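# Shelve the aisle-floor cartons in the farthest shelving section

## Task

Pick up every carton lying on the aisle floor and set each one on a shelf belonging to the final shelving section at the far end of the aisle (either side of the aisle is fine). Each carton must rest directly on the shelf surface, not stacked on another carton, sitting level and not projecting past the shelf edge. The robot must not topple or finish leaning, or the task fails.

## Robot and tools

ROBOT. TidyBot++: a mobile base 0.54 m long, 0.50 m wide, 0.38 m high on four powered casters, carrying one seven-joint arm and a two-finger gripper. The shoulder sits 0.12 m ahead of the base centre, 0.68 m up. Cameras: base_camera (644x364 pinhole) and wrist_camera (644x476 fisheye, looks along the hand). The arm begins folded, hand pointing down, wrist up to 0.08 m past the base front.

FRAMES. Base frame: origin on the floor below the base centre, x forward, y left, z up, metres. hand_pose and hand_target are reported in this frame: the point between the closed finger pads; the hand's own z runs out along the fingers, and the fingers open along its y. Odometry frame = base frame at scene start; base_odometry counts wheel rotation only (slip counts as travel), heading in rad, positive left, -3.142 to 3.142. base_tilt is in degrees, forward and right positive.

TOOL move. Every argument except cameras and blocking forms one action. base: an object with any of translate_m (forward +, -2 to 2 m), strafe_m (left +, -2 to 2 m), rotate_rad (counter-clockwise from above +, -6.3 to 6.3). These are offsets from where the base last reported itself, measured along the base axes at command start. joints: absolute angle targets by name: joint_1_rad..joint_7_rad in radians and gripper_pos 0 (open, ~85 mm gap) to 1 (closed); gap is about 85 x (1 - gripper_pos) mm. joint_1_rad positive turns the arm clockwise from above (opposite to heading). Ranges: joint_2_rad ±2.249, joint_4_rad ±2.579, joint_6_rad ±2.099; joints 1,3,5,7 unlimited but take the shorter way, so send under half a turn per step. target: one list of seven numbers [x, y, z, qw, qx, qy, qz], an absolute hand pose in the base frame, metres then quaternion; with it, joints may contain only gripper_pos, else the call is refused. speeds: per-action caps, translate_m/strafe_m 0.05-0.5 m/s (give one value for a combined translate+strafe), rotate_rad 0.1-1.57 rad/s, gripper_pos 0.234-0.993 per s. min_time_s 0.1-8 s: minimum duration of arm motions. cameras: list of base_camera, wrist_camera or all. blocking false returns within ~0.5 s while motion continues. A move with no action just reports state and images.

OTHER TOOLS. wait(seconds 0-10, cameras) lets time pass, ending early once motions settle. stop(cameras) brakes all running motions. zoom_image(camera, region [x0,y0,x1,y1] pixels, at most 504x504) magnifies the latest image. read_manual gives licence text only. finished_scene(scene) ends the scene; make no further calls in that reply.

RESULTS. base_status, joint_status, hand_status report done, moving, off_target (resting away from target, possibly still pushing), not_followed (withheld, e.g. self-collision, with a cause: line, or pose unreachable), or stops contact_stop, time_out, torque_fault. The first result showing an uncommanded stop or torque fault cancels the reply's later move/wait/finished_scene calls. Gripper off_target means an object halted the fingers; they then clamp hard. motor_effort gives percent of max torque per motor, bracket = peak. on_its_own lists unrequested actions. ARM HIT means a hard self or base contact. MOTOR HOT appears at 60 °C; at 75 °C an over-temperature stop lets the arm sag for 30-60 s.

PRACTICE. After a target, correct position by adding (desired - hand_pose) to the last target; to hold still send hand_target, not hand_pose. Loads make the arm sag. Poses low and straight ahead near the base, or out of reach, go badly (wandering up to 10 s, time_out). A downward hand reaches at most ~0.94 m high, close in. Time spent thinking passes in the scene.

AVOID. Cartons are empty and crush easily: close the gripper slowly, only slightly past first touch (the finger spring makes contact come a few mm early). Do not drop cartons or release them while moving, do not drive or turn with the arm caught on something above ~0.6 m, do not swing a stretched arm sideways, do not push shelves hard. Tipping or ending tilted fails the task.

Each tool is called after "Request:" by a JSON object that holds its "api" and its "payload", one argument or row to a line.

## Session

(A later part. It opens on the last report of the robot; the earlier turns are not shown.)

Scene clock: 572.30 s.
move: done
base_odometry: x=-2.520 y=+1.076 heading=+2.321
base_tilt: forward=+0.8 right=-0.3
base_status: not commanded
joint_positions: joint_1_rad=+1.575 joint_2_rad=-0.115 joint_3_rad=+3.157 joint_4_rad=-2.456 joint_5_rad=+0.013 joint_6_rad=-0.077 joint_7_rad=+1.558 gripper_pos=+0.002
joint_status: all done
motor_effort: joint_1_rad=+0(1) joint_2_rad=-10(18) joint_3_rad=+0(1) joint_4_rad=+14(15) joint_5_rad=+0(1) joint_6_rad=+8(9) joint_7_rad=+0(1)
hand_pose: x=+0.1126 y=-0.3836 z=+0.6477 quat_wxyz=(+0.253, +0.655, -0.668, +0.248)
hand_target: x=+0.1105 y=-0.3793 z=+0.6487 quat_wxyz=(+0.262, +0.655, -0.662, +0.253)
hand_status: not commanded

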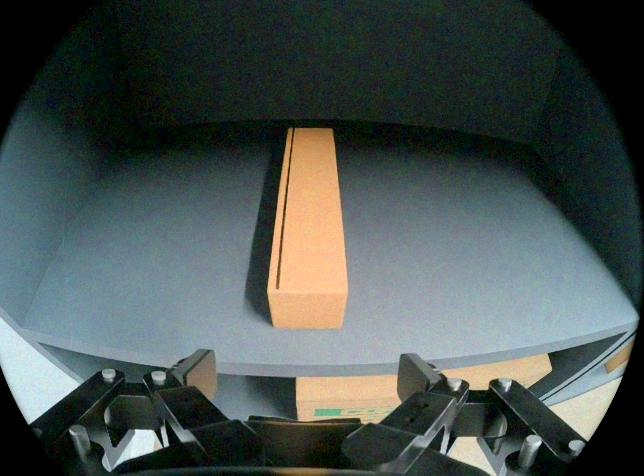

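Request:
{"api": "move", "payload": {
  "base": {"translate_m": -0.35},
  "speeds": {"translate_m": 0.25}
}}

Request:
{"api": "move", "payload": {
  "joints": {"joint_1_rad": -0.013, "joint_6_rad": 0.35},
  "min_time_s": 2.5,
  "cameras": ["all"]
}}

Request:
{"api": "move", "payload": {
  "base": {"translate_m": -0.8},
  "speeds": {"translate_m": 0.35},
  "cameras": ["all"]
}}

Scene clock: 590.00 s.
move: done
base_odometry: x=-2.281 y=+0.820 heading=+2.321
base_tilt: forward=+0.8 right=-0.3
base_status: done
joint_positions: joint_1_rad=+1.576 joint_2_rad=-0.119 joint_3_rad=+3.157 joint_4_rad=-2.456 joint_5_rad=+0.013 joint_6_rad=-0.077 joint_7_rad=+1.558 gripper_pos=+0.002
joint_status: not commanded
motor_effort: joint_1_rad=+0(2) joint_2_rad=-9(10) joint_3_rad=+0(2) joint_4_rad=+14(15) joint_5_rad=+0(1) joint_6_rad=+7(8) joint_7_rad=-1(1)
hand_pose: x=+0.1119 y=-0.3834 z=+0.6489 quat_wxyz=(+0.254, +0.654, -0.668, +0.249)
hand_target: x=+0.1105 y=-0.3793 z=+0.6487 quat_wxyz=(+0.262, +0.655, -0.662, +0.253)
hand_status: not commanded
pictures: none

Scene clock: 592.80 s.
move: done
base_odometry: x=-2.281 y=+0.820 heading=+2.321
base_tilt: forward=+0.8 right=-0.3
base_status: not commanded
joint_positions: joint_1_rad=-0.001 joint_2_rad=-0.119 joint_3_rad=+3.157 joint_4_rad=-2.456 joint_5_rad=+0.013 joint_6_rad=+0.297 joint_7_rad=+1.558 gripper_pos=+0.002
joint_status: all done
motor_effort: joint_1_rad=-1(2) joint_2_rad=-10(11) joint_3_rad=-1(1) joint_4_rad=+14(15) joint_5_rad=+0(1) joint_6_rad=+9(10) joint_7_rad=+0(1)
hand_pose: x=+0.5733 y=-0.0042 z=+0.7407 quat_wxyz=(+0.001, +0.852, -0.006, +0.523)
hand_target: x=+0.5699 y=-0.0021 z=+0.7470 quat_wxyz=(+0.007, +0.842, +0.004, +0.539)
hand_status: not commanded
pictures: base_camera, wrist_camera

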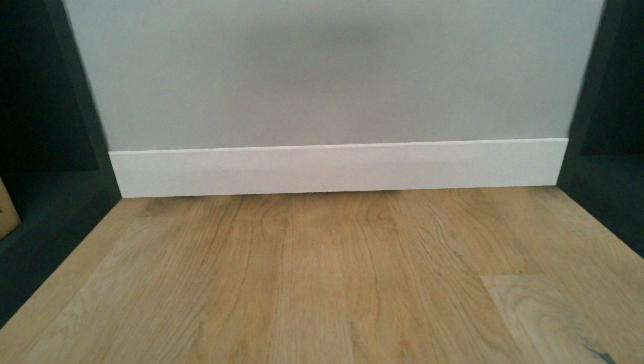

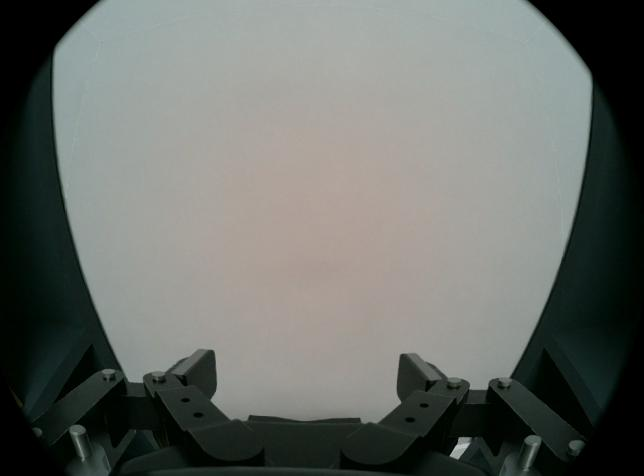

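Scene clock: 596.00 s.
move: done
base_odometry: x=-1.735 y=+0.235 heading=+2.321
base_tilt: forward=+0.8 right=-0.3
base_status: done
joint_positions: joint_1_rad=-0.002 joint_2_rad=-0.128 joint_3_rad=+3.157 joint_4_rad=-2.460 joint_5_rad=+0.013 joint_6_rad=+0.302 joint_7_rad=+1.558 gripper_pos=+0.002
joint_status: not commanded
motor_effort: joint_1_rad=+0(2) joint_2_rad=-10(13) joint_3_rad=+0(1) joint_4_rad=+14(16) joint_5_rad=+0(1) joint_6_rad=+9(10) joint_7_rad=+0(2)
hand_pose: x=+0.5720 y=-0.0040 z=+0.7443 quat_wxyz=(+0.001, +0.850, -0.006, +0.528)
hand_target: x=+0.5699 y=-0.0021 z=+0.7470 quat_wxyz=(+0.007, +0.842, +0.004, +0.539)
hand_status: not commanded
pictures: base_camera, wrist_camera

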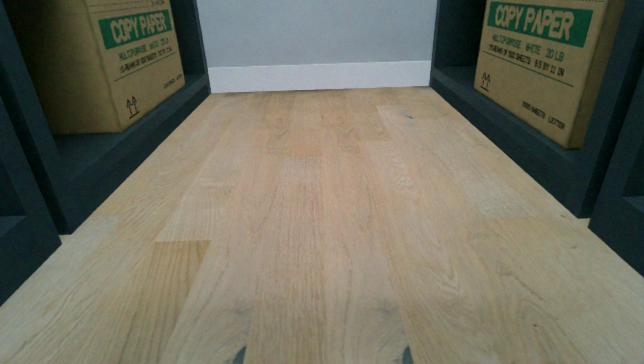

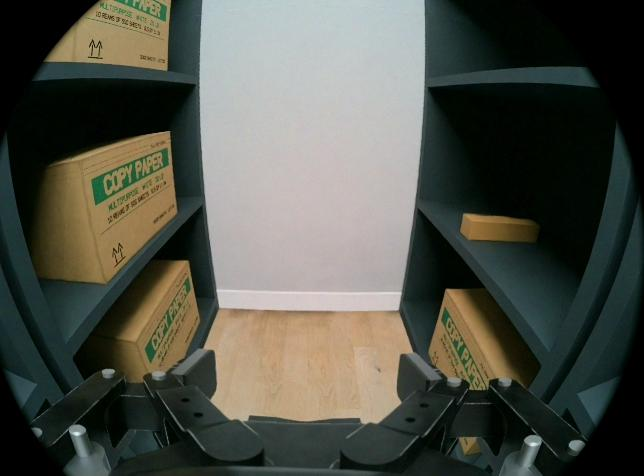

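Request:
{"api": "move", "payload": {
  "base": {"translate_m": -1.37},
  "speeds": {"translate_m": 0.4},
  "cameras": ["base_camera"]
}}

Request:
{"api": "move", "payload": {
  "base": {"strafe_m": -0.46},
  "joints": {"joint_1_rad": -0.091, "joint_2_rad": 1.547, "joint_4_rad": -1.886, "joint_6_rad": 1.127},
  "min_time_s": 3,
  "cameras": ["all"]
}}

Scene clock: 612.33 s.
move: done
base_odometry: x=-0.801 y=-0.768 heading=+2.321
base_tilt: forward=+0.8 right=-0.3
base_status: done
joint_positions: joint_1_rad=-0.002 joint_2_rad=-0.131 joint_3_rad=+3.157 joint_4_rad=-2.461 joint_5_rad=+0.013 joint_6_rad=+0.304 joint_7_rad=+1.558 gripper_pos=+0.002
joint_status: not commanded
motor_effort: joint_1_rad=-1(2) joint_2_rad=-10(13) joint_3_rad=-1(1) joint_4_rad=+15(16) joint_5_rad=+0(1) joint_6_rad=+9(10) joint_7_rad=-1(2)
hand_pose: x=+0.5717 y=-0.0039 z=+0.7453 quat_wxyz=(+0.001, +0.849, -0.006, +0.529)
hand_target: x=+0.5699 y=-0.0021 z=+0.7470 quat_wxyz=(+0.007, +0.842, +0.004, +0.539)
hand_status: not commanded

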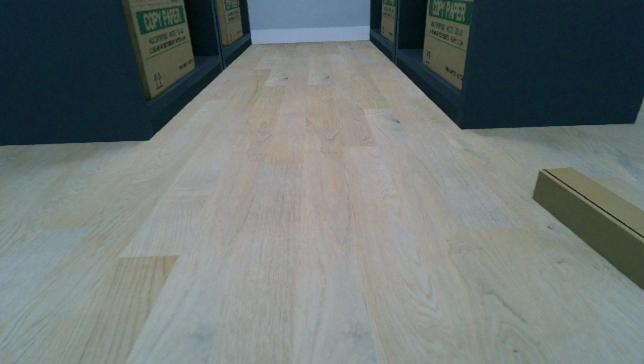

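Scene clock: 615.83 s.
move: done
base_odometry: x=-0.464 y=-0.454 heading=+2.321
base_tilt: forward=+0.8 right=-0.3
base_status: done
joint_positions: joint_1_rad=-0.078 joint_2_rad=+1.531 joint_3_rad=+3.161 joint_4_rad=-1.909 joint_5_rad=+0.013 joint_6_rad=+1.076 joint_7_rad=+1.558 gripper_pos=+0.002
joint_status: all done
motor_effort: joint_1_rad=-1(4) joint_2_rad=-31(34) joint_3_rad=-1(3) joint_4_rad=+0(15) joint_5_rad=+0(1) joint_6_rad=+7(10) joint_7_rad=-1(1)
hand_pose: x=+0.6645 y=+0.0374 z=+0.1763 quat_wxyz=(-0.012, +0.924, +0.039, +0.379)
hand_target: x=+0.6789 y=+0.0398 z=+0.1818 quat_wxyz=(+0.000, +0.912, +0.053, +0.406)
hand_status: not commanded
pictures: base_camera, wrist_camera

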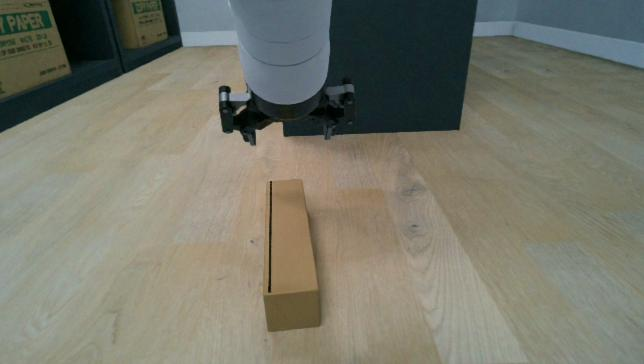

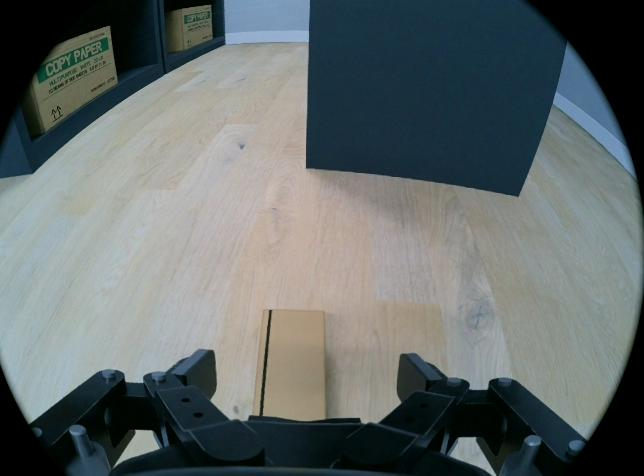

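Request:
{"api": "move", "payload": {
  "base": {"strafe_m": 0.016},
  "joints": {"joint_2_rad": 1.852, "joint_4_rad": -1.546, "joint_6_rad": 1.002},
  "min_time_s": 3,
  "cameras": ["wrist_camera"]
}}

Scene clock: 623.60 s.
move: done
base_odometry: x=-0.476 y=-0.465 heading=+2.320
base_tilt: forward=+0.8 right=-0.3
base_status: done
joint_positions: joint_1_rad=-0.094 joint_2_rad=+1.821 joint_3_rad=+3.159 joint_4_rad=-1.567 joint_5_rad=+0.013 joint_6_rad=+1.056 joint_7_rad=+1.560 gripper_pos=+0.002
joint_status: all done
motor_effort: joint_1_rad=+0(5) joint_2_rad=-28(32) joint_3_rad=-1(4) joint_4_rad=+0(1) joint_5_rad=-1(1) joint_6_rad=+6(9) joint_7_rad=-1(2)
hand_pose: x=+0.6732 y=+0.0490 z=+0.0578 quat_wxyz=(-0.018, +0.918, +0.049, +0.393)
hand_target: x=+0.6533 y=+0.0384 z=+0.0322 quat_wxyz=(-0.001, +0.930, +0.056, +0.364)
hand_status: not commanded

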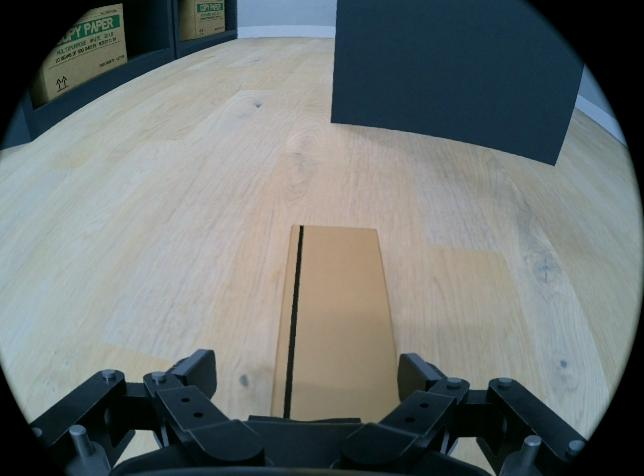

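Request:
{"api": "zoom_image", "payload": {
  "camera": "wrist_camera",
  "region": [180, 300, 440, 450]
}}

Request:
{"api": "move", "payload": {
  "joints": {"joint_1_rad": -0.059},
  "min_time_s": 1,
  "cameras": ["wrist_camera"]
}}

Scaled by 1.938.

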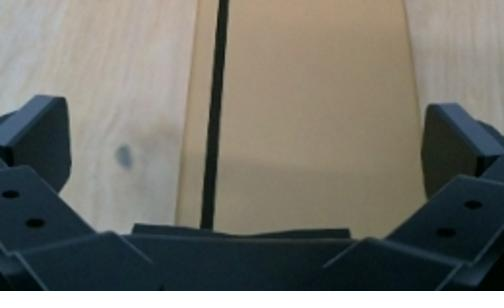

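Scene clock: 629.90 s.
move: done
base_odometry: x=-0.476 y=-0.465 heading=+2.320
base_tilt: forward=+0.9 right=-0.3
base_status: not commanded
joint_positions: joint_1_rad=-0.070 joint_2_rad=+1.821 joint_3_rad=+3.159 joint_4_rad=-1.566 joint_5_rad=+0.013 joint_6_rad=+1.054 joint_7_rad=+1.560 gripper_pos=+0.002
joint_status: all done
motor_effort: joint_1_rad=+0(2) joint_2_rad=-29(30) joint_3_rad=-1(1) joint_4_rad=+0(1) joint_5_rad=-1(1) joint_6_rad=+7(7) joint_7_rad=-1(1)
hand_pose: x=+0.6746 y=+0.0355 z=+0.0577 quat_wxyz=(-0.013, +0.918, +0.038, +0.394)
hand_target: x=+0.6543 y=+0.0213 z=+0.0322 quat_wxyz=(+0.005, +0.930, +0.041, +0.364)
hand_status: not commanded

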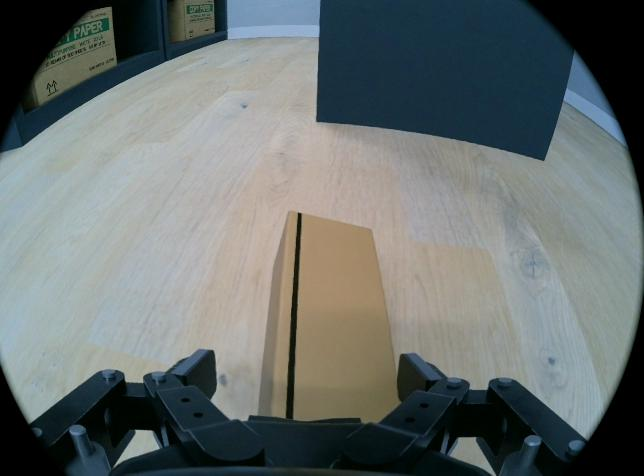

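Request:
{"api": "zoom_image", "payload": {
  "camera": "wrist_camera",
  "region": [180, 190, 440, 450]
}}

Request:
{"api": "move", "payload": {

}}

Scaled by 1.938.

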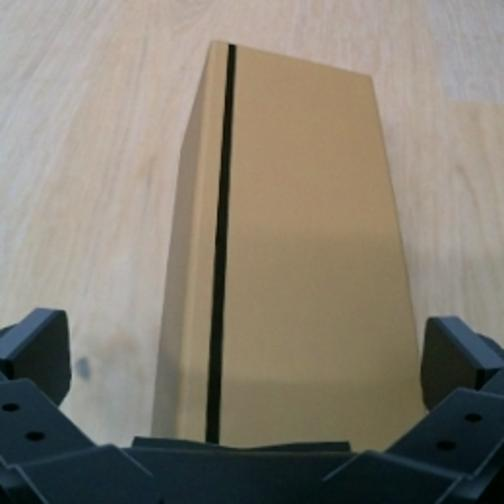

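Scene clock: 632.10 s.
Motor temperatures (°C): [35 36 33 35 38 38 36]
base_odometry: x=-0.476 y=-0.465 heading=+2.320
base_tilt: forward=+0.8 right=-0.3
base_status: not commanded
joint_positions: joint_1_rad=-0.070 joint_2_rad=+1.821 joint_3_rad=+3.159 joint_4_rad=-1.566 joint_5_rad=+0.013 joint_6_rad=+1.054 joint_7_rad=+1.560 gripper_pos=+0.002
joint_status: all done
motor_effort: joint_1_rad=-1(2) joint_2_rad=-29(30) joint_3_rad=-1(1) joint_4_rad=-1(1) joint_5_rad=+0(1) joint_6_rad=+7(7) joint_7_rad=-1(1)
hand_pose: x=+0.6746 y=+0.0355 z=+0.0577 quat_wxyz=(-0.013, +0.918, +0.038, +0.394) (m; base frame)
hand_target: x=+0.6543 y=+0.0213 z=+0.0322 quat_wxyz=(+0.005, +0.930, +0.041, +0.364) (m; base frame)
hand_status: not commanded
pictures: base_camera, wrist_camera

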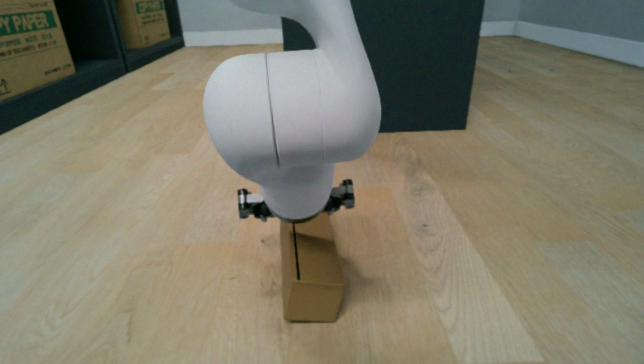

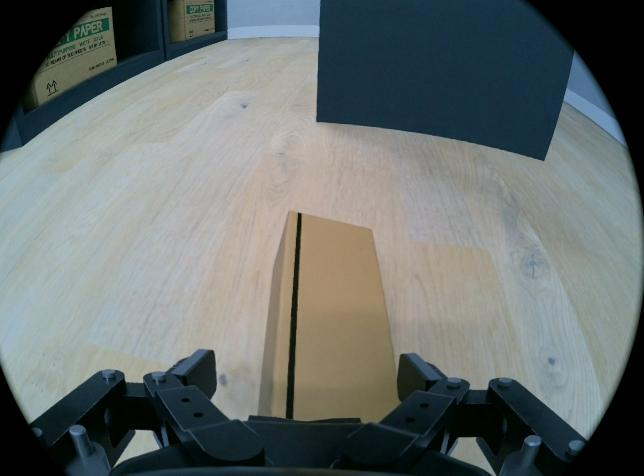

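Request:
{"api": "move", "payload": {
  "joints": {"joint_1_rad": -0.107},
  "min_time_s": 2,
  "cameras": ["wrist_camera"]
}}

Scene clock: 637.43 s.
move: done
base_odometry: x=-0.476 y=-0.465 heading=+2.320
base_tilt: forward=+0.8 right=-0.3
base_status: not commanded
joint_positions: joint_1_rad=-0.095 joint_2_rad=+1.821 joint_3_rad=+3.159 joint_4_rad=-1.566 joint_5_rad=+0.013 joint_6_rad=+1.054 joint_7_rad=+1.560 gripper_pos=+0.002
joint_status: all done
motor_effort: joint_1_rad=-1(1) joint_2_rad=-29(30) joint_3_rad=-1(2) joint_4_rad=+0(1) joint_5_rad=+0(1) joint_6_rad=+6(7) joint_7_rad=-1(2)
hand_pose: x=+0.6736 y=+0.0493 z=+0.0577 quat_wxyz=(-0.018, +0.918, +0.049, +0.393)
hand_target: x=+0.6527 y=+0.0469 z=+0.0322 quat_wxyz=(-0.003, +0.929, +0.063, +0.364)
hand_status: not commanded

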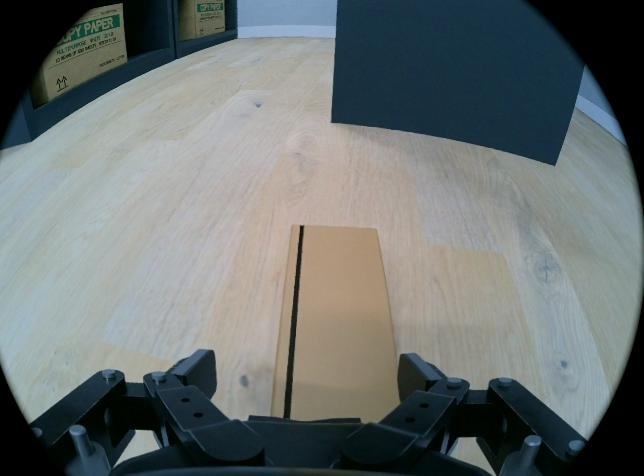

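Request:
{"api": "move", "payload": {
  "joints": {"joint_2_rad": 1.72, "joint_4_rad": -1.70, "joint_6_rad": 1.12},
  "min_time_s": 2
}}

Request:
{"api": "move", "payload": {
  "joints": {"joint_1_rad": -0.057},
  "min_time_s": 1,
  "cameras": ["wrist_camera"]
}}

Scene clock: 644.93 s.
move: done
base_odometry: x=-0.476 y=-0.465 heading=+2.320
base_tilt: forward=+0.8 right=-0.3
base_status: not commanded
joint_positions: joint_1_rad=-0.095 joint_2_rad=+1.745 joint_3_rad=+3.159 joint_4_rad=-1.677 joint_5_rad=+0.013 joint_6_rad=+1.072 joint_7_rad=+1.560 gripper_pos=+0.002
joint_status: all done
motor_effort: joint_1_rad=+0(2) joint_2_rad=-31(32) joint_3_rad=-1(1) joint_4_rad=+0(1) joint_5_rad=+0(1) joint_6_rad=+8(8) joint_7_rad=-1(1)
hand_pose: x=+0.6656 y=+0.0483 z=+0.0877 quat_wxyz=(-0.017, +0.921, +0.049, +0.385)
hand_target: x=+0.6787 y=+0.0494 z=+0.1095 quat_wxyz=(-0.004, +0.911, +0.062, +0.409)
hand_status: not commanded
pictures: none

Scene clock: 646.23 s.
move: done
base_odometry: x=-0.476 y=-0.465 heading=+2.320
base_tilt: forward=+0.8 right=-0.3
base_status: not commanded
joint_positions: joint_1_rad=-0.067 joint_2_rad=+1.745 joint_3_rad=+3.159 joint_4_rad=-1.677 joint_5_rad=+0.013 joint_6_rad=+1.072 joint_7_rad=+1.560 gripper_pos=+0.002
joint_status: all done
motor_effort: joint_1_rad=+0(1) joint_2_rad=-31(31) joint_3_rad=-1(1) joint_4_rad=+0(1) joint_5_rad=-1(1) joint_6_rad=+7(8) joint_7_rad=+0(1)
hand_pose: x=+0.6666 y=+0.0331 z=+0.0877 quat_wxyz=(-0.012, +0.922, +0.036, +0.385)
hand_target: x=+0.6805 y=+0.0213 z=+0.1095 quat_wxyz=(+0.006, +0.912, +0.039, +0.409)
hand_status: not commanded

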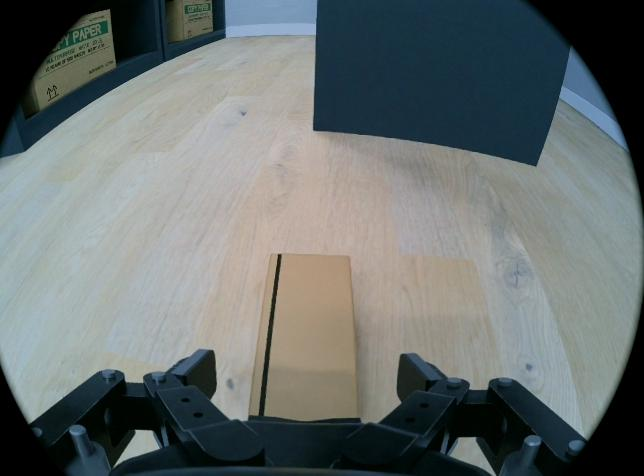

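Request:
{"api": "move", "payload": {
  "joints": {"joint_1_rad": -0.060, "joint_2_rad": 1.896, "joint_4_rad": -1.484, "joint_6_rad": 0.985},
  "min_time_s": 2.5,
  "cameras": ["wrist_camera"]
}}

Scene clock: 651.53 s.
move: done
base_odometry: x=-0.476 y=-0.465 heading=+2.320
base_tilt: forward=+0.8 right=-0.3
base_status: not commanded
joint_positions: joint_1_rad=-0.067 joint_2_rad=+1.875 joint_3_rad=+3.159 joint_4_rad=-1.506 joint_5_rad=+0.013 joint_6_rad=+1.033 joint_7_rad=+1.560 gripper_pos=+0.002
joint_status: all done
motor_effort: joint_1_rad=+0(1) joint_2_rad=-30(32) joint_3_rad=-1(1) joint_4_rad=+0(2) joint_5_rad=+0(1) joint_6_rad=+8(9) joint_7_rad=-1(1)
hand_pose: x=+0.6665 y=+0.0336 z=+0.0317 quat_wxyz=(-0.012, +0.922, +0.037, +0.386)
hand_target: x=+0.6545 y=+0.0221 z=+0.0133 quat_wxyz=(+0.005, +0.930, +0.042, +0.365)
hand_status: not commanded

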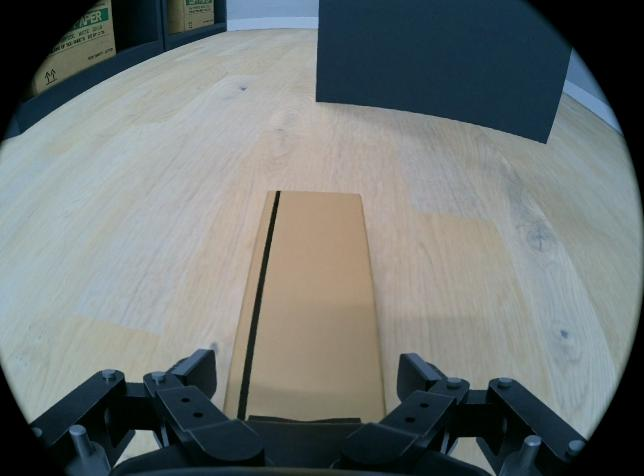

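Request:
{"api": "move", "payload": {
  "joints": {"gripper_pos": 0.325},
  "speeds": {"gripper_pos": 0.234},
  "cameras": ["wrist_camera"]
}}

Request:
{"api": "move", "payload": {
  "joints": {"joint_1_rad": -0.060, "joint_2_rad": 1.639, "joint_4_rad": -1.792, "joint_6_rad": 1.132},
  "min_time_s": 2.5,
  "cameras": ["wrist_camera"]
}}

Request:
{"api": "move", "payload": {
  "base": {"strafe_m": 0.50},
  "speeds": {"strafe_m": 0.3},
  "joints": {"joint_1_rad": 0.0, "joint_2_rad": -0.131, "joint_4_rad": -2.484, "joint_6_rad": -0.043},
  "min_time_s": 4,
  "cameras": ["all"]
}}

Scene clock: 673.00 s.
move: done
base_odometry: x=-0.476 y=-0.465 heading=+2.320
base_tilt: forward=+0.8 right=-0.3
base_status: not commanded
joint_positions: joint_1_rad=-0.067 joint_2_rad=+1.875 joint_3_rad=+3.159 joint_4_rad=-1.506 joint_5_rad=+0.013 joint_6_rad=+1.033 joint_7_rad=+1.560 gripper_pos=+0.322
joint_status: all done
motor_effort: joint_1_rad=+0(2) joint_2_rad=-29(31) joint_3_rad=-1(1) joint_4_rad=+0(1) joint_5_rad=-1(1) joint_6_rad=+7(8) joint_7_rad=+0(1)
hand_pose: x=+0.6667 y=+0.0336 z=+0.0318 quat_wxyz=(-0.012, +0.922, +0.037, +0.386)
hand_target: x=+0.6545 y=+0.0221 z=+0.0133 quat_wxyz=(+0.005, +0.930, +0.042, +0.365)
hand_status: not commanded

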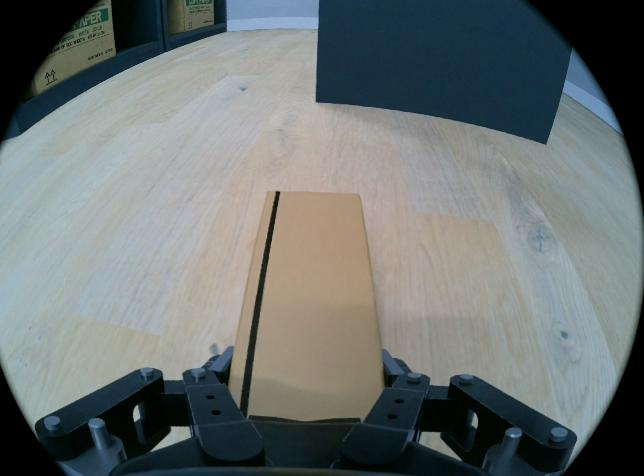

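Scene clock: 675.80 s.
move: done
base_odometry: x=-0.476 y=-0.465 heading=+2.320
base_tilt: forward=+0.8 right=-0.3
base_status: not commanded
joint_positions: joint_1_rad=-0.067 joint_2_rad=+1.666 joint_3_rad=+3.159 joint_4_rad=-1.770 joint_5_rad=+0.013 joint_6_rad=+1.081 joint_7_rad=+1.560 gripper_pos=+0.322
joint_status: all done
motor_effort: joint_1_rad=-1(2) joint_2_rad=-31(32) joint_3_rad=-1(1) joint_4_rad=+0(1) joint_5_rad=-1(1) joint_6_rad=+8(8) joint_7_rad=-1(1)
hand_pose: x=+0.6658 y=+0.0327 z=+0.1209 quat_wxyz=(-0.011, +0.923, +0.035, +0.383)
hand_target: x=+0.6810 y=+0.0228 z=+0.1446 quat_wxyz=(+0.006, +0.912, +0.040, +0.409)
hand_status: not commanded

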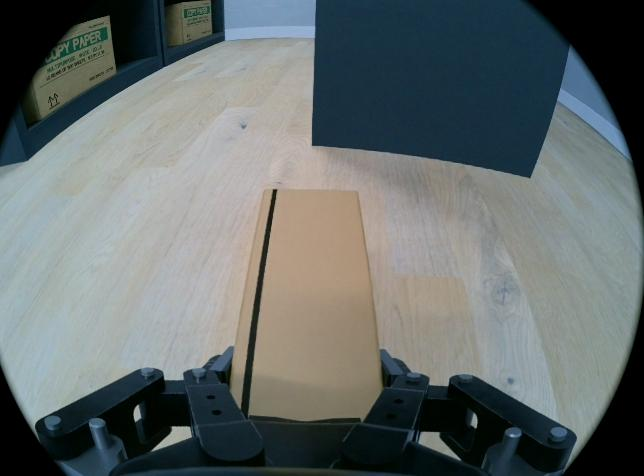

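Scene clock: 680.10 s.
move: done
base_odometry: x=-0.842 y=-0.806 heading=+2.321
base_tilt: forward=+0.8 right=-0.3
base_status: done
joint_positions: joint_1_rad=-0.013 joint_2_rad=-0.117 joint_3_rad=+3.158 joint_4_rad=-2.455 joint_5_rad=+0.013 joint_6_rad=+0.007 joint_7_rad=+1.560 gripper_pos=+0.322
joint_status: all done
motor_effort: joint_1_rad=+0(5) joint_2_rad=-10(35) joint_3_rad=-1(3) joint_4_rad=+14(15) joint_5_rad=+0(1) joint_6_rad=+8(9) joint_7_rad=-1(1)
hand_pose: x=+0.5219 y=+0.0001 z=+0.6670 quat_wxyz=(+0.000, +0.919, -0.001, +0.394)
hand_target: x=+0.4984 y=-0.0050 z=+0.6487 quat_wxyz=(+0.005, +0.931, -0.001, +0.364)
hand_status: not commanded
pictures: base_camera, wrist_camera

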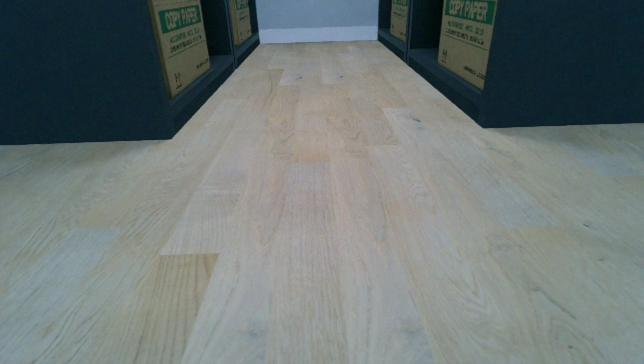

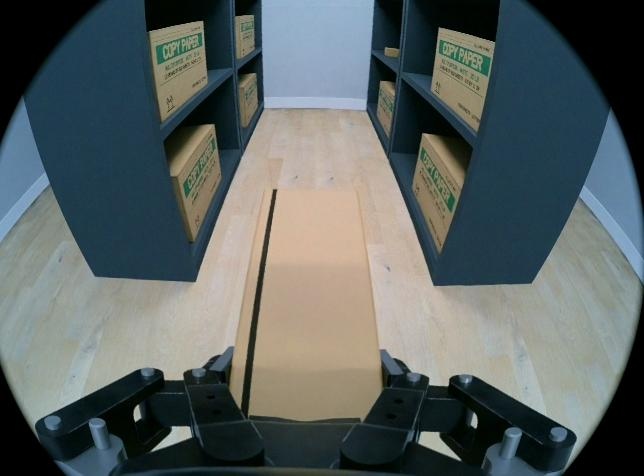

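Request:
{"api": "move", "payload": {
  "base": {"translate_m": 1.3},
  "speeds": {"translate_m": 0.4},
  "cameras": ["all"]
}}

Scene clock: 688.60 s.
move: done
base_odometry: x=-1.728 y=+0.145 heading=+2.321
base_tilt: forward=+0.8 right=-0.3
base_status: done
joint_positions: joint_1_rad=-0.012 joint_2_rad=-0.123 joint_3_rad=+3.158 joint_4_rad=-2.461 joint_5_rad=+0.013 joint_6_rad=+0.000 joint_7_rad=+1.560 gripper_pos=+0.322
joint_status: not commanded
motor_effort: joint_1_rad=+1(1) joint_2_rad=-9(13) joint_3_rad=+0(1) joint_4_rad=+14(16) joint_5_rad=+0(1) joint_6_rad=+8(9) joint_7_rad=-1(1)
hand_pose: x=+0.5180 y=-0.0004 z=+0.6653 quat_wxyz=(+0.000, +0.920, -0.001, +0.391)
hand_target: x=+0.4984 y=-0.0050 z=+0.6487 quat_wxyz=(+0.005, +0.931, -0.001, +0.364)
hand_status: not commanded
pictures: base_camera, wrist_camera

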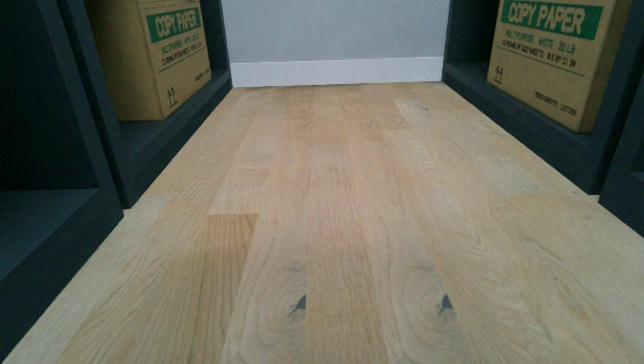

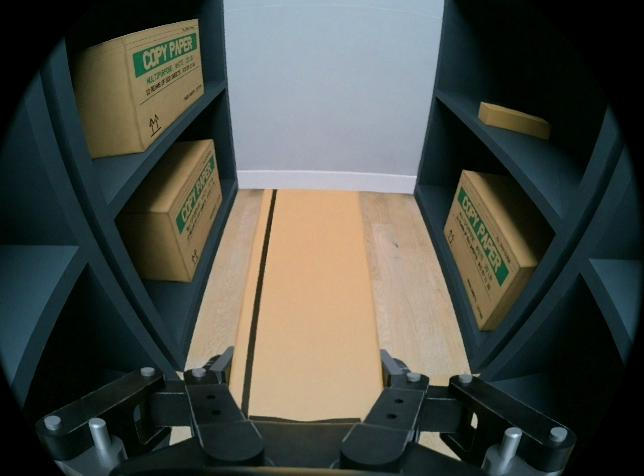

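Request:
{"api": "move", "payload": {
  "base": {"rotate_rad": -0.03}
}}

Request:
{"api": "move", "payload": {
  "base": {"translate_m": 0.70, "strafe_m": -0.02},
  "speeds": {"translate_m": 0.3},
  "cameras": ["all"]
}}

Scene clock: 700.73 s.
move: done
base_odometry: x=-1.728 y=+0.145 heading=+2.292
base_tilt: forward=+0.8 right=-0.3
base_status: done
joint_positions: joint_1_rad=-0.007 joint_2_rad=-0.123 joint_3_rad=+3.158 joint_4_rad=-2.461 joint_5_rad=+0.013 joint_6_rad=+0.000 joint_7_rad=+1.560 gripper_pos=+0.322
joint_status: not commanded
motor_effort: joint_1_rad=+0(2) joint_2_rad=-9(10) joint_3_rad=+0(1) joint_4_rad=+15(15) joint_5_rad=+0(1) joint_6_rad=+8(9) joint_7_rad=+0(1)
hand_pose: x=+0.5179 y=-0.0022 z=+0.6653 quat_wxyz=(+0.001, +0.920, -0.004, +0.391)
hand_target: x=+0.4984 y=-0.0050 z=+0.6487 quat_wxyz=(+0.005, +0.931, -0.001, +0.364)
hand_status: not commanded
pictures: none

Scene clock: 703.97 s.
move: done
base_odometry: x=-2.175 y=+0.685 heading=+2.291
base_tilt: forward=+0.8 right=-0.3
base_status: done
joint_positions: joint_1_rad=-0.007 joint_2_rad=-0.126 joint_3_rad=+3.158 joint_4_rad=-2.463 joint_5_rad=+0.013 joint_6_rad=-0.002 joint_7_rad=+1.560 gripper_pos=+0.322
joint_status: not commanded
motor_effort: joint_1_rad=+1(2) joint_2_rad=-9(11) joint_3_rad=+0(1) joint_4_rad=+14(16) joint_5_rad=+0(1) joint_6_rad=+8(9) joint_7_rad=+0(2)
hand_pose: x=+0.5168 y=-0.0023 z=+0.6650 quat_wxyz=(+0.001, +0.921, -0.004, +0.391)
hand_target: x=+0.4984 y=-0.0050 z=+0.6487 quat_wxyz=(+0.005, +0.931, -0.001, +0.364)
hand_status: not commanded
pictures: base_camera, wrist_camera

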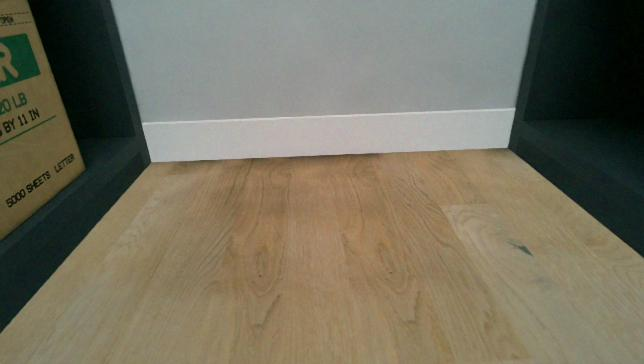

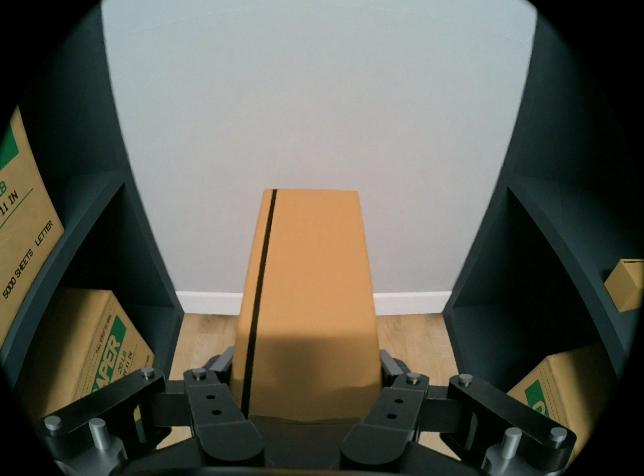

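Request:
{"api": "move", "payload": {
  "base": {"translate_m": 0.32},
  "speeds": {"translate_m": 0.2},
  "joints": {"joint_1_rad": 0.65},
  "min_time_s": 2,
  "cameras": ["wrist_camera"]
}}

Request:
{"api": "move", "payload": {
  "joints": {"joint_1_rad": 1.58},
  "min_time_s": 3,
  "cameras": ["all"]
}}

Scene clock: 712.60 s.
move: done
base_odometry: x=-2.386 y=+0.926 heading=+2.291
base_tilt: forward=+0.8 right=-0.3
base_status: done
joint_positions: joint_1_rad=+0.637 joint_2_rad=-0.128 joint_3_rad=+3.158 joint_4_rad=-2.464 joint_5_rad=+0.013 joint_6_rad=-0.003 joint_7_rad=+1.560 gripper_pos=+0.322
joint_status: all done
motor_effort: joint_1_rad=+0(3) joint_2_rad=-10(12) joint_3_rad=-1(1) joint_4_rad=+14(15) joint_5_rad=+0(1) joint_6_rad=+8(9) joint_7_rad=-1(2)
hand_pose: x=+0.4350 y=-0.2402 z=+0.6649 quat_wxyz=(+0.125, +0.872, -0.295, +0.370)
hand_target: x=+0.4180 y=-0.2335 z=+0.6487 quat_wxyz=(+0.121, +0.882, -0.298, +0.344)
hand_status: not commanded

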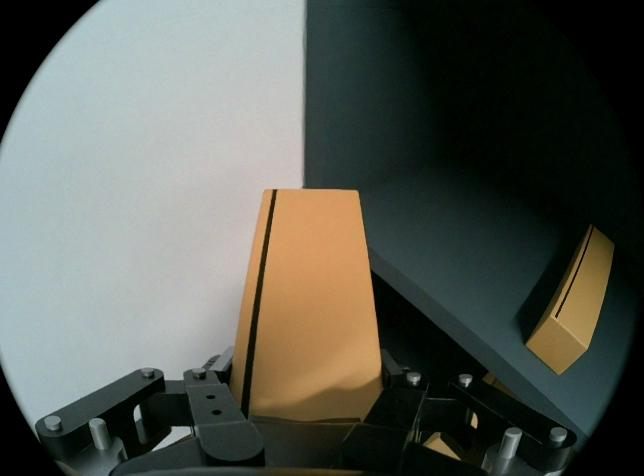

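Scene clock: 715.90 s.
move: done
base_odometry: x=-2.386 y=+0.926 heading=+2.291
base_tilt: forward=+0.8 right=-0.3
base_status: not commanded
joint_positions: joint_1_rad=+1.569 joint_2_rad=-0.128 joint_3_rad=+3.158 joint_4_rad=-2.464 joint_5_rad=+0.013 joint_6_rad=-0.003 joint_7_rad=+1.560 gripper_pos=+0.322
joint_status: all done
motor_effort: joint_1_rad=+0(2) joint_2_rad=-9(10) joint_3_rad=-1(1) joint_4_rad=+14(15) joint_5_rad=+0(1) joint_6_rad=+8(9) joint_7_rad=+0(1)
hand_pose: x=+0.1146 y=-0.3969 z=+0.6649 quat_wxyz=(+0.278, +0.647, -0.655, +0.274)
hand_target: x=+0.1106 y=-0.3793 z=+0.6487 quat_wxyz=(+0.262, +0.655, -0.662, +0.253)
hand_status: not commanded
pictures: base_camera, wrist_camera

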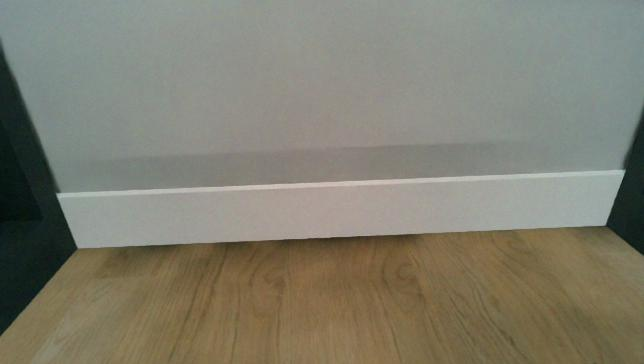

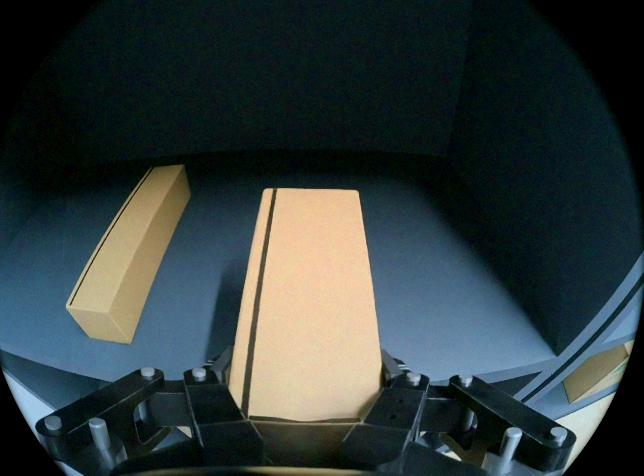

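Request:
{"api": "move", "payload": {
  "joints": {"joint_2_rad": 0.465, "joint_4_rad": -1.996, "joint_6_rad": 0.162},
  "min_time_s": 3,
  "cameras": ["wrist_camera"]
}}

Request:
{"api": "move", "payload": {
  "joints": {"joint_2_rad": 0.530, "joint_4_rad": -2.102, "joint_6_rad": 0.268},
  "min_time_s": 2.5,
  "cameras": ["wrist_camera"]
}}

Scene clock: 723.07 s.
move: done
base_odometry: x=-2.386 y=+0.926 heading=+2.291
base_tilt: forward=+0.8 right=-0.3
base_status: not commanded
joint_positions: joint_1_rad=+1.569 joint_2_rad=+0.452 joint_3_rad=+3.158 joint_4_rad=-2.028 joint_5_rad=+0.013 joint_6_rad=+0.111 joint_7_rad=+1.560 gripper_pos=+0.322
joint_status: all done
motor_effort: joint_1_rad=+0(1) joint_2_rad=-26(27) joint_3_rad=-1(1) joint_4_rad=+13(15) joint_5_rad=+0(1) joint_6_rad=+8(9) joint_7_rad=+0(1)
hand_pose: x=+0.1124 y=-0.5944 z=+0.5893 quat_wxyz=(+0.270, +0.653, -0.657, +0.262)
hand_target: x=+0.1038 y=-0.6188 z=+0.6063 quat_wxyz=(+0.298, +0.643, -0.647, +0.280)
hand_status: not commanded

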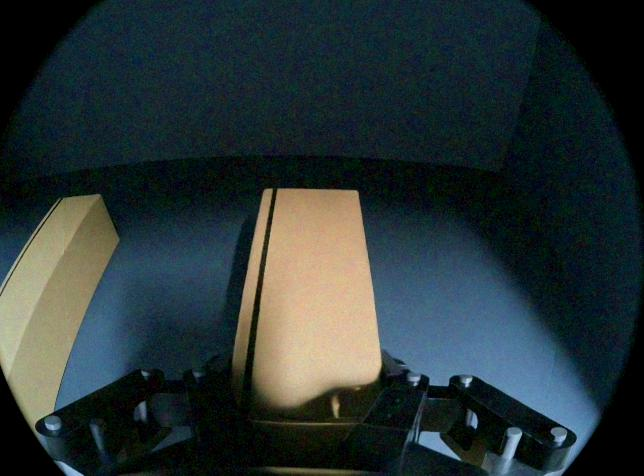

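Scene clock: 725.87 s.
move: done
base_odometry: x=-2.386 y=+0.926 heading=+2.291
base_tilt: forward=+0.8 right=-0.3
base_status: not commanded
joint_positions: joint_1_rad=+1.569 joint_2_rad=+0.503 joint_3_rad=+3.158 joint_4_rad=-2.067 joint_5_rad=+0.013 joint_6_rad=+0.224 joint_7_rad=+1.560 gripper_pos=+0.322
joint_status: all done
motor_effort: joint_1_rad=+0(1) joint_2_rad=-25(27) joint_3_rad=-1(1) joint_4_rad=+10(14) joint_5_rad=+0(1) joint_6_rad=+7(9) joint_7_rad=-1(1)
hand_pose: x=+0.1128 y=-0.5955 z=+0.5684 quat_wxyz=(+0.278, +0.650, -0.654, +0.270)
hand_target: x=+0.1039 y=-0.5844 z=+0.5485 quat_wxyz=(+0.277, +0.653, -0.656, +0.258)
hand_status: not commanded

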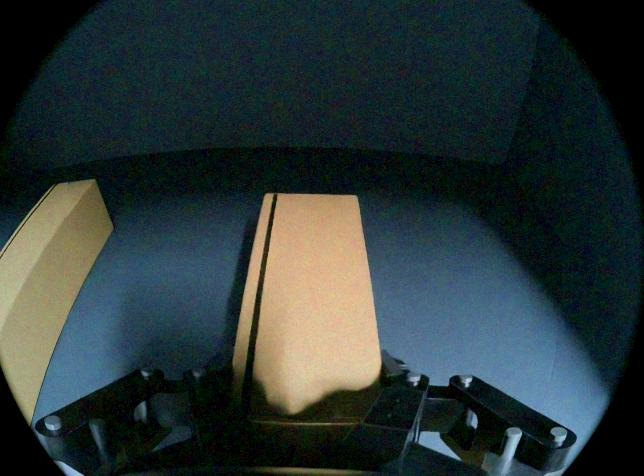

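Request:
{"api": "move", "payload": {
  "joints": {"gripper_pos": 0.0},
  "speeds": {"gripper_pos": 0.234},
  "cameras": ["wrist_camera"]
}}

Request:
{"api": "move", "payload": {
  "joints": {"joint_2_rad": 0.065, "joint_4_rad": -2.209, "joint_6_rad": -0.126},
  "min_time_s": 2.5,
  "cameras": ["wrist_camera"]
}}

Request:
{"api": "move", "payload": {
  "joints": {"joint_2_rad": -0.131, "joint_4_rad": -2.484, "joint_6_rad": -0.043},
  "min_time_s": 2,
  "cameras": ["wrist_camera"]
}}

Scene clock: 731.90 s.
move: done
base_odometry: x=-2.386 y=+0.926 heading=+2.291
base_tilt: forward=+0.8 right=-0.3
base_status: not commanded
joint_positions: joint_1_rad=+1.569 joint_2_rad=+0.508 joint_3_rad=+3.158 joint_4_rad=-2.072 joint_5_rad=+0.013 joint_6_rad=+0.224 joint_7_rad=+1.560 gripper_pos=+0.002
joint_status: all done
motor_effort: joint_1_rad=+0(1) joint_2_rad=-26(26) joint_3_rad=-1(1) joint_4_rad=+11(12) joint_5_rad=+0(1) joint_6_rad=+8(8) joint_7_rad=-1(1)
hand_pose: x=+0.1127 y=-0.5926 z=+0.5635 quat_wxyz=(+0.274, +0.651, -0.655, +0.267)
hand_target: x=+0.1039 y=-0.5844 z=+0.5485 quat_wxyz=(+0.277, +0.653, -0.656, +0.258)
hand_status: not commanded

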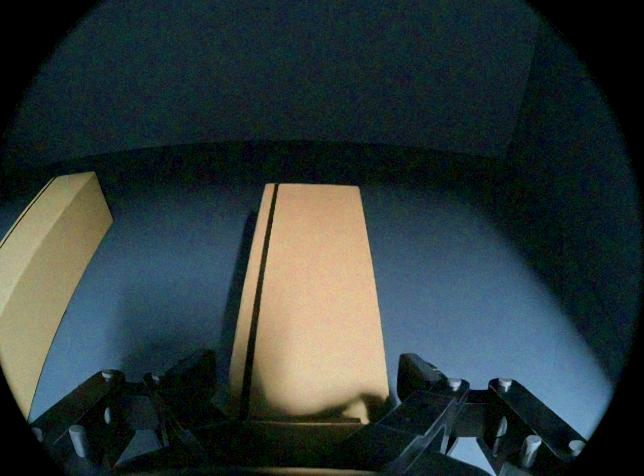

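Scene clock: 734.73 s.
move: done
base_odometry: x=-2.386 y=+0.926 heading=+2.291
base_tilt: forward=+0.8 right=-0.3
base_status: not commanded
joint_positions: joint_1_rad=+1.569 joint_2_rad=+0.080 joint_3_rad=+3.158 joint_4_rad=-2.177 joint_5_rad=+0.013 joint_6_rad=-0.077 joint_7_rad=+1.560 gripper_pos=+0.002
joint_status: all done
motor_effort: joint_1_rad=-1(2) joint_2_rad=-16(28) joint_3_rad=-1(1) joint_4_rad=+15(15) joint_5_rad=+0(1) joint_6_rad=+8(9) joint_7_rad=+0(2)
hand_pose: x=+0.1126 y=-0.5019 z=+0.6868 quat_wxyz=(+0.281, +0.646, -0.654, +0.275)
hand_target: x=+0.1081 y=-0.4775 z=+0.6688 quat_wxyz=(+0.262, +0.656, -0.662, +0.251)
hand_status: not commanded

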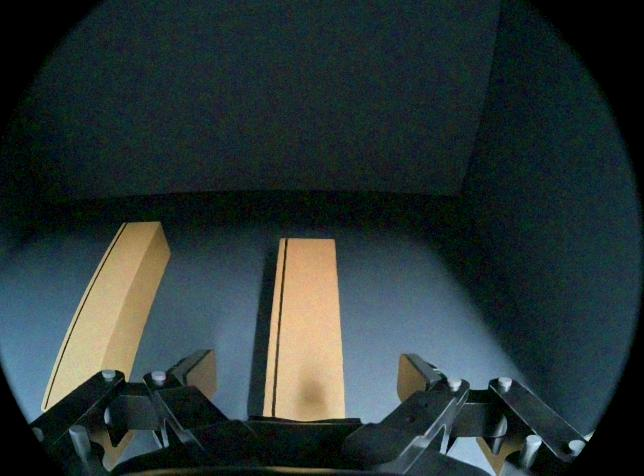

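Scene clock: 737.03 s.
move: done
base_odometry: x=-2.386 y=+0.926 heading=+2.291
base_tilt: forward=+0.8 right=-0.3
base_status: not commanded
joint_positions: joint_1_rad=+1.569 joint_2_rad=-0.115 joint_3_rad=+3.158 joint_4_rad=-2.456 joint_5_rad=+0.013 joint_6_rad=-0.077 joint_7_rad=+1.560 gripper_pos=+0.002
joint_status: all done
motor_effort: joint_1_rad=-1(2) joint_2_rad=-9(18) joint_3_rad=+0(1) joint_4_rad=+14(15) joint_5_rad=+0(1) joint_6_rad=+8(8) joint_7_rad=-1(1)
hand_pose: x=+0.1144 y=-0.3836 z=+0.6477 quat_wxyz=(+0.252, +0.657, -0.666, +0.248)
hand_target: x=+0.1106 y=-0.3793 z=+0.6487 quat_wxyz=(+0.262, +0.655, -0.662, +0.253)
hand_status: not commanded

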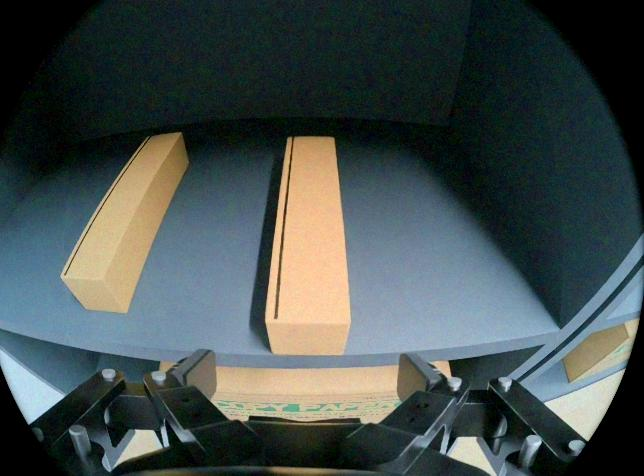

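Request:
{"api": "finished_scene", "payload": {
  "scene": 1
}}

The scene is finished: the task was done.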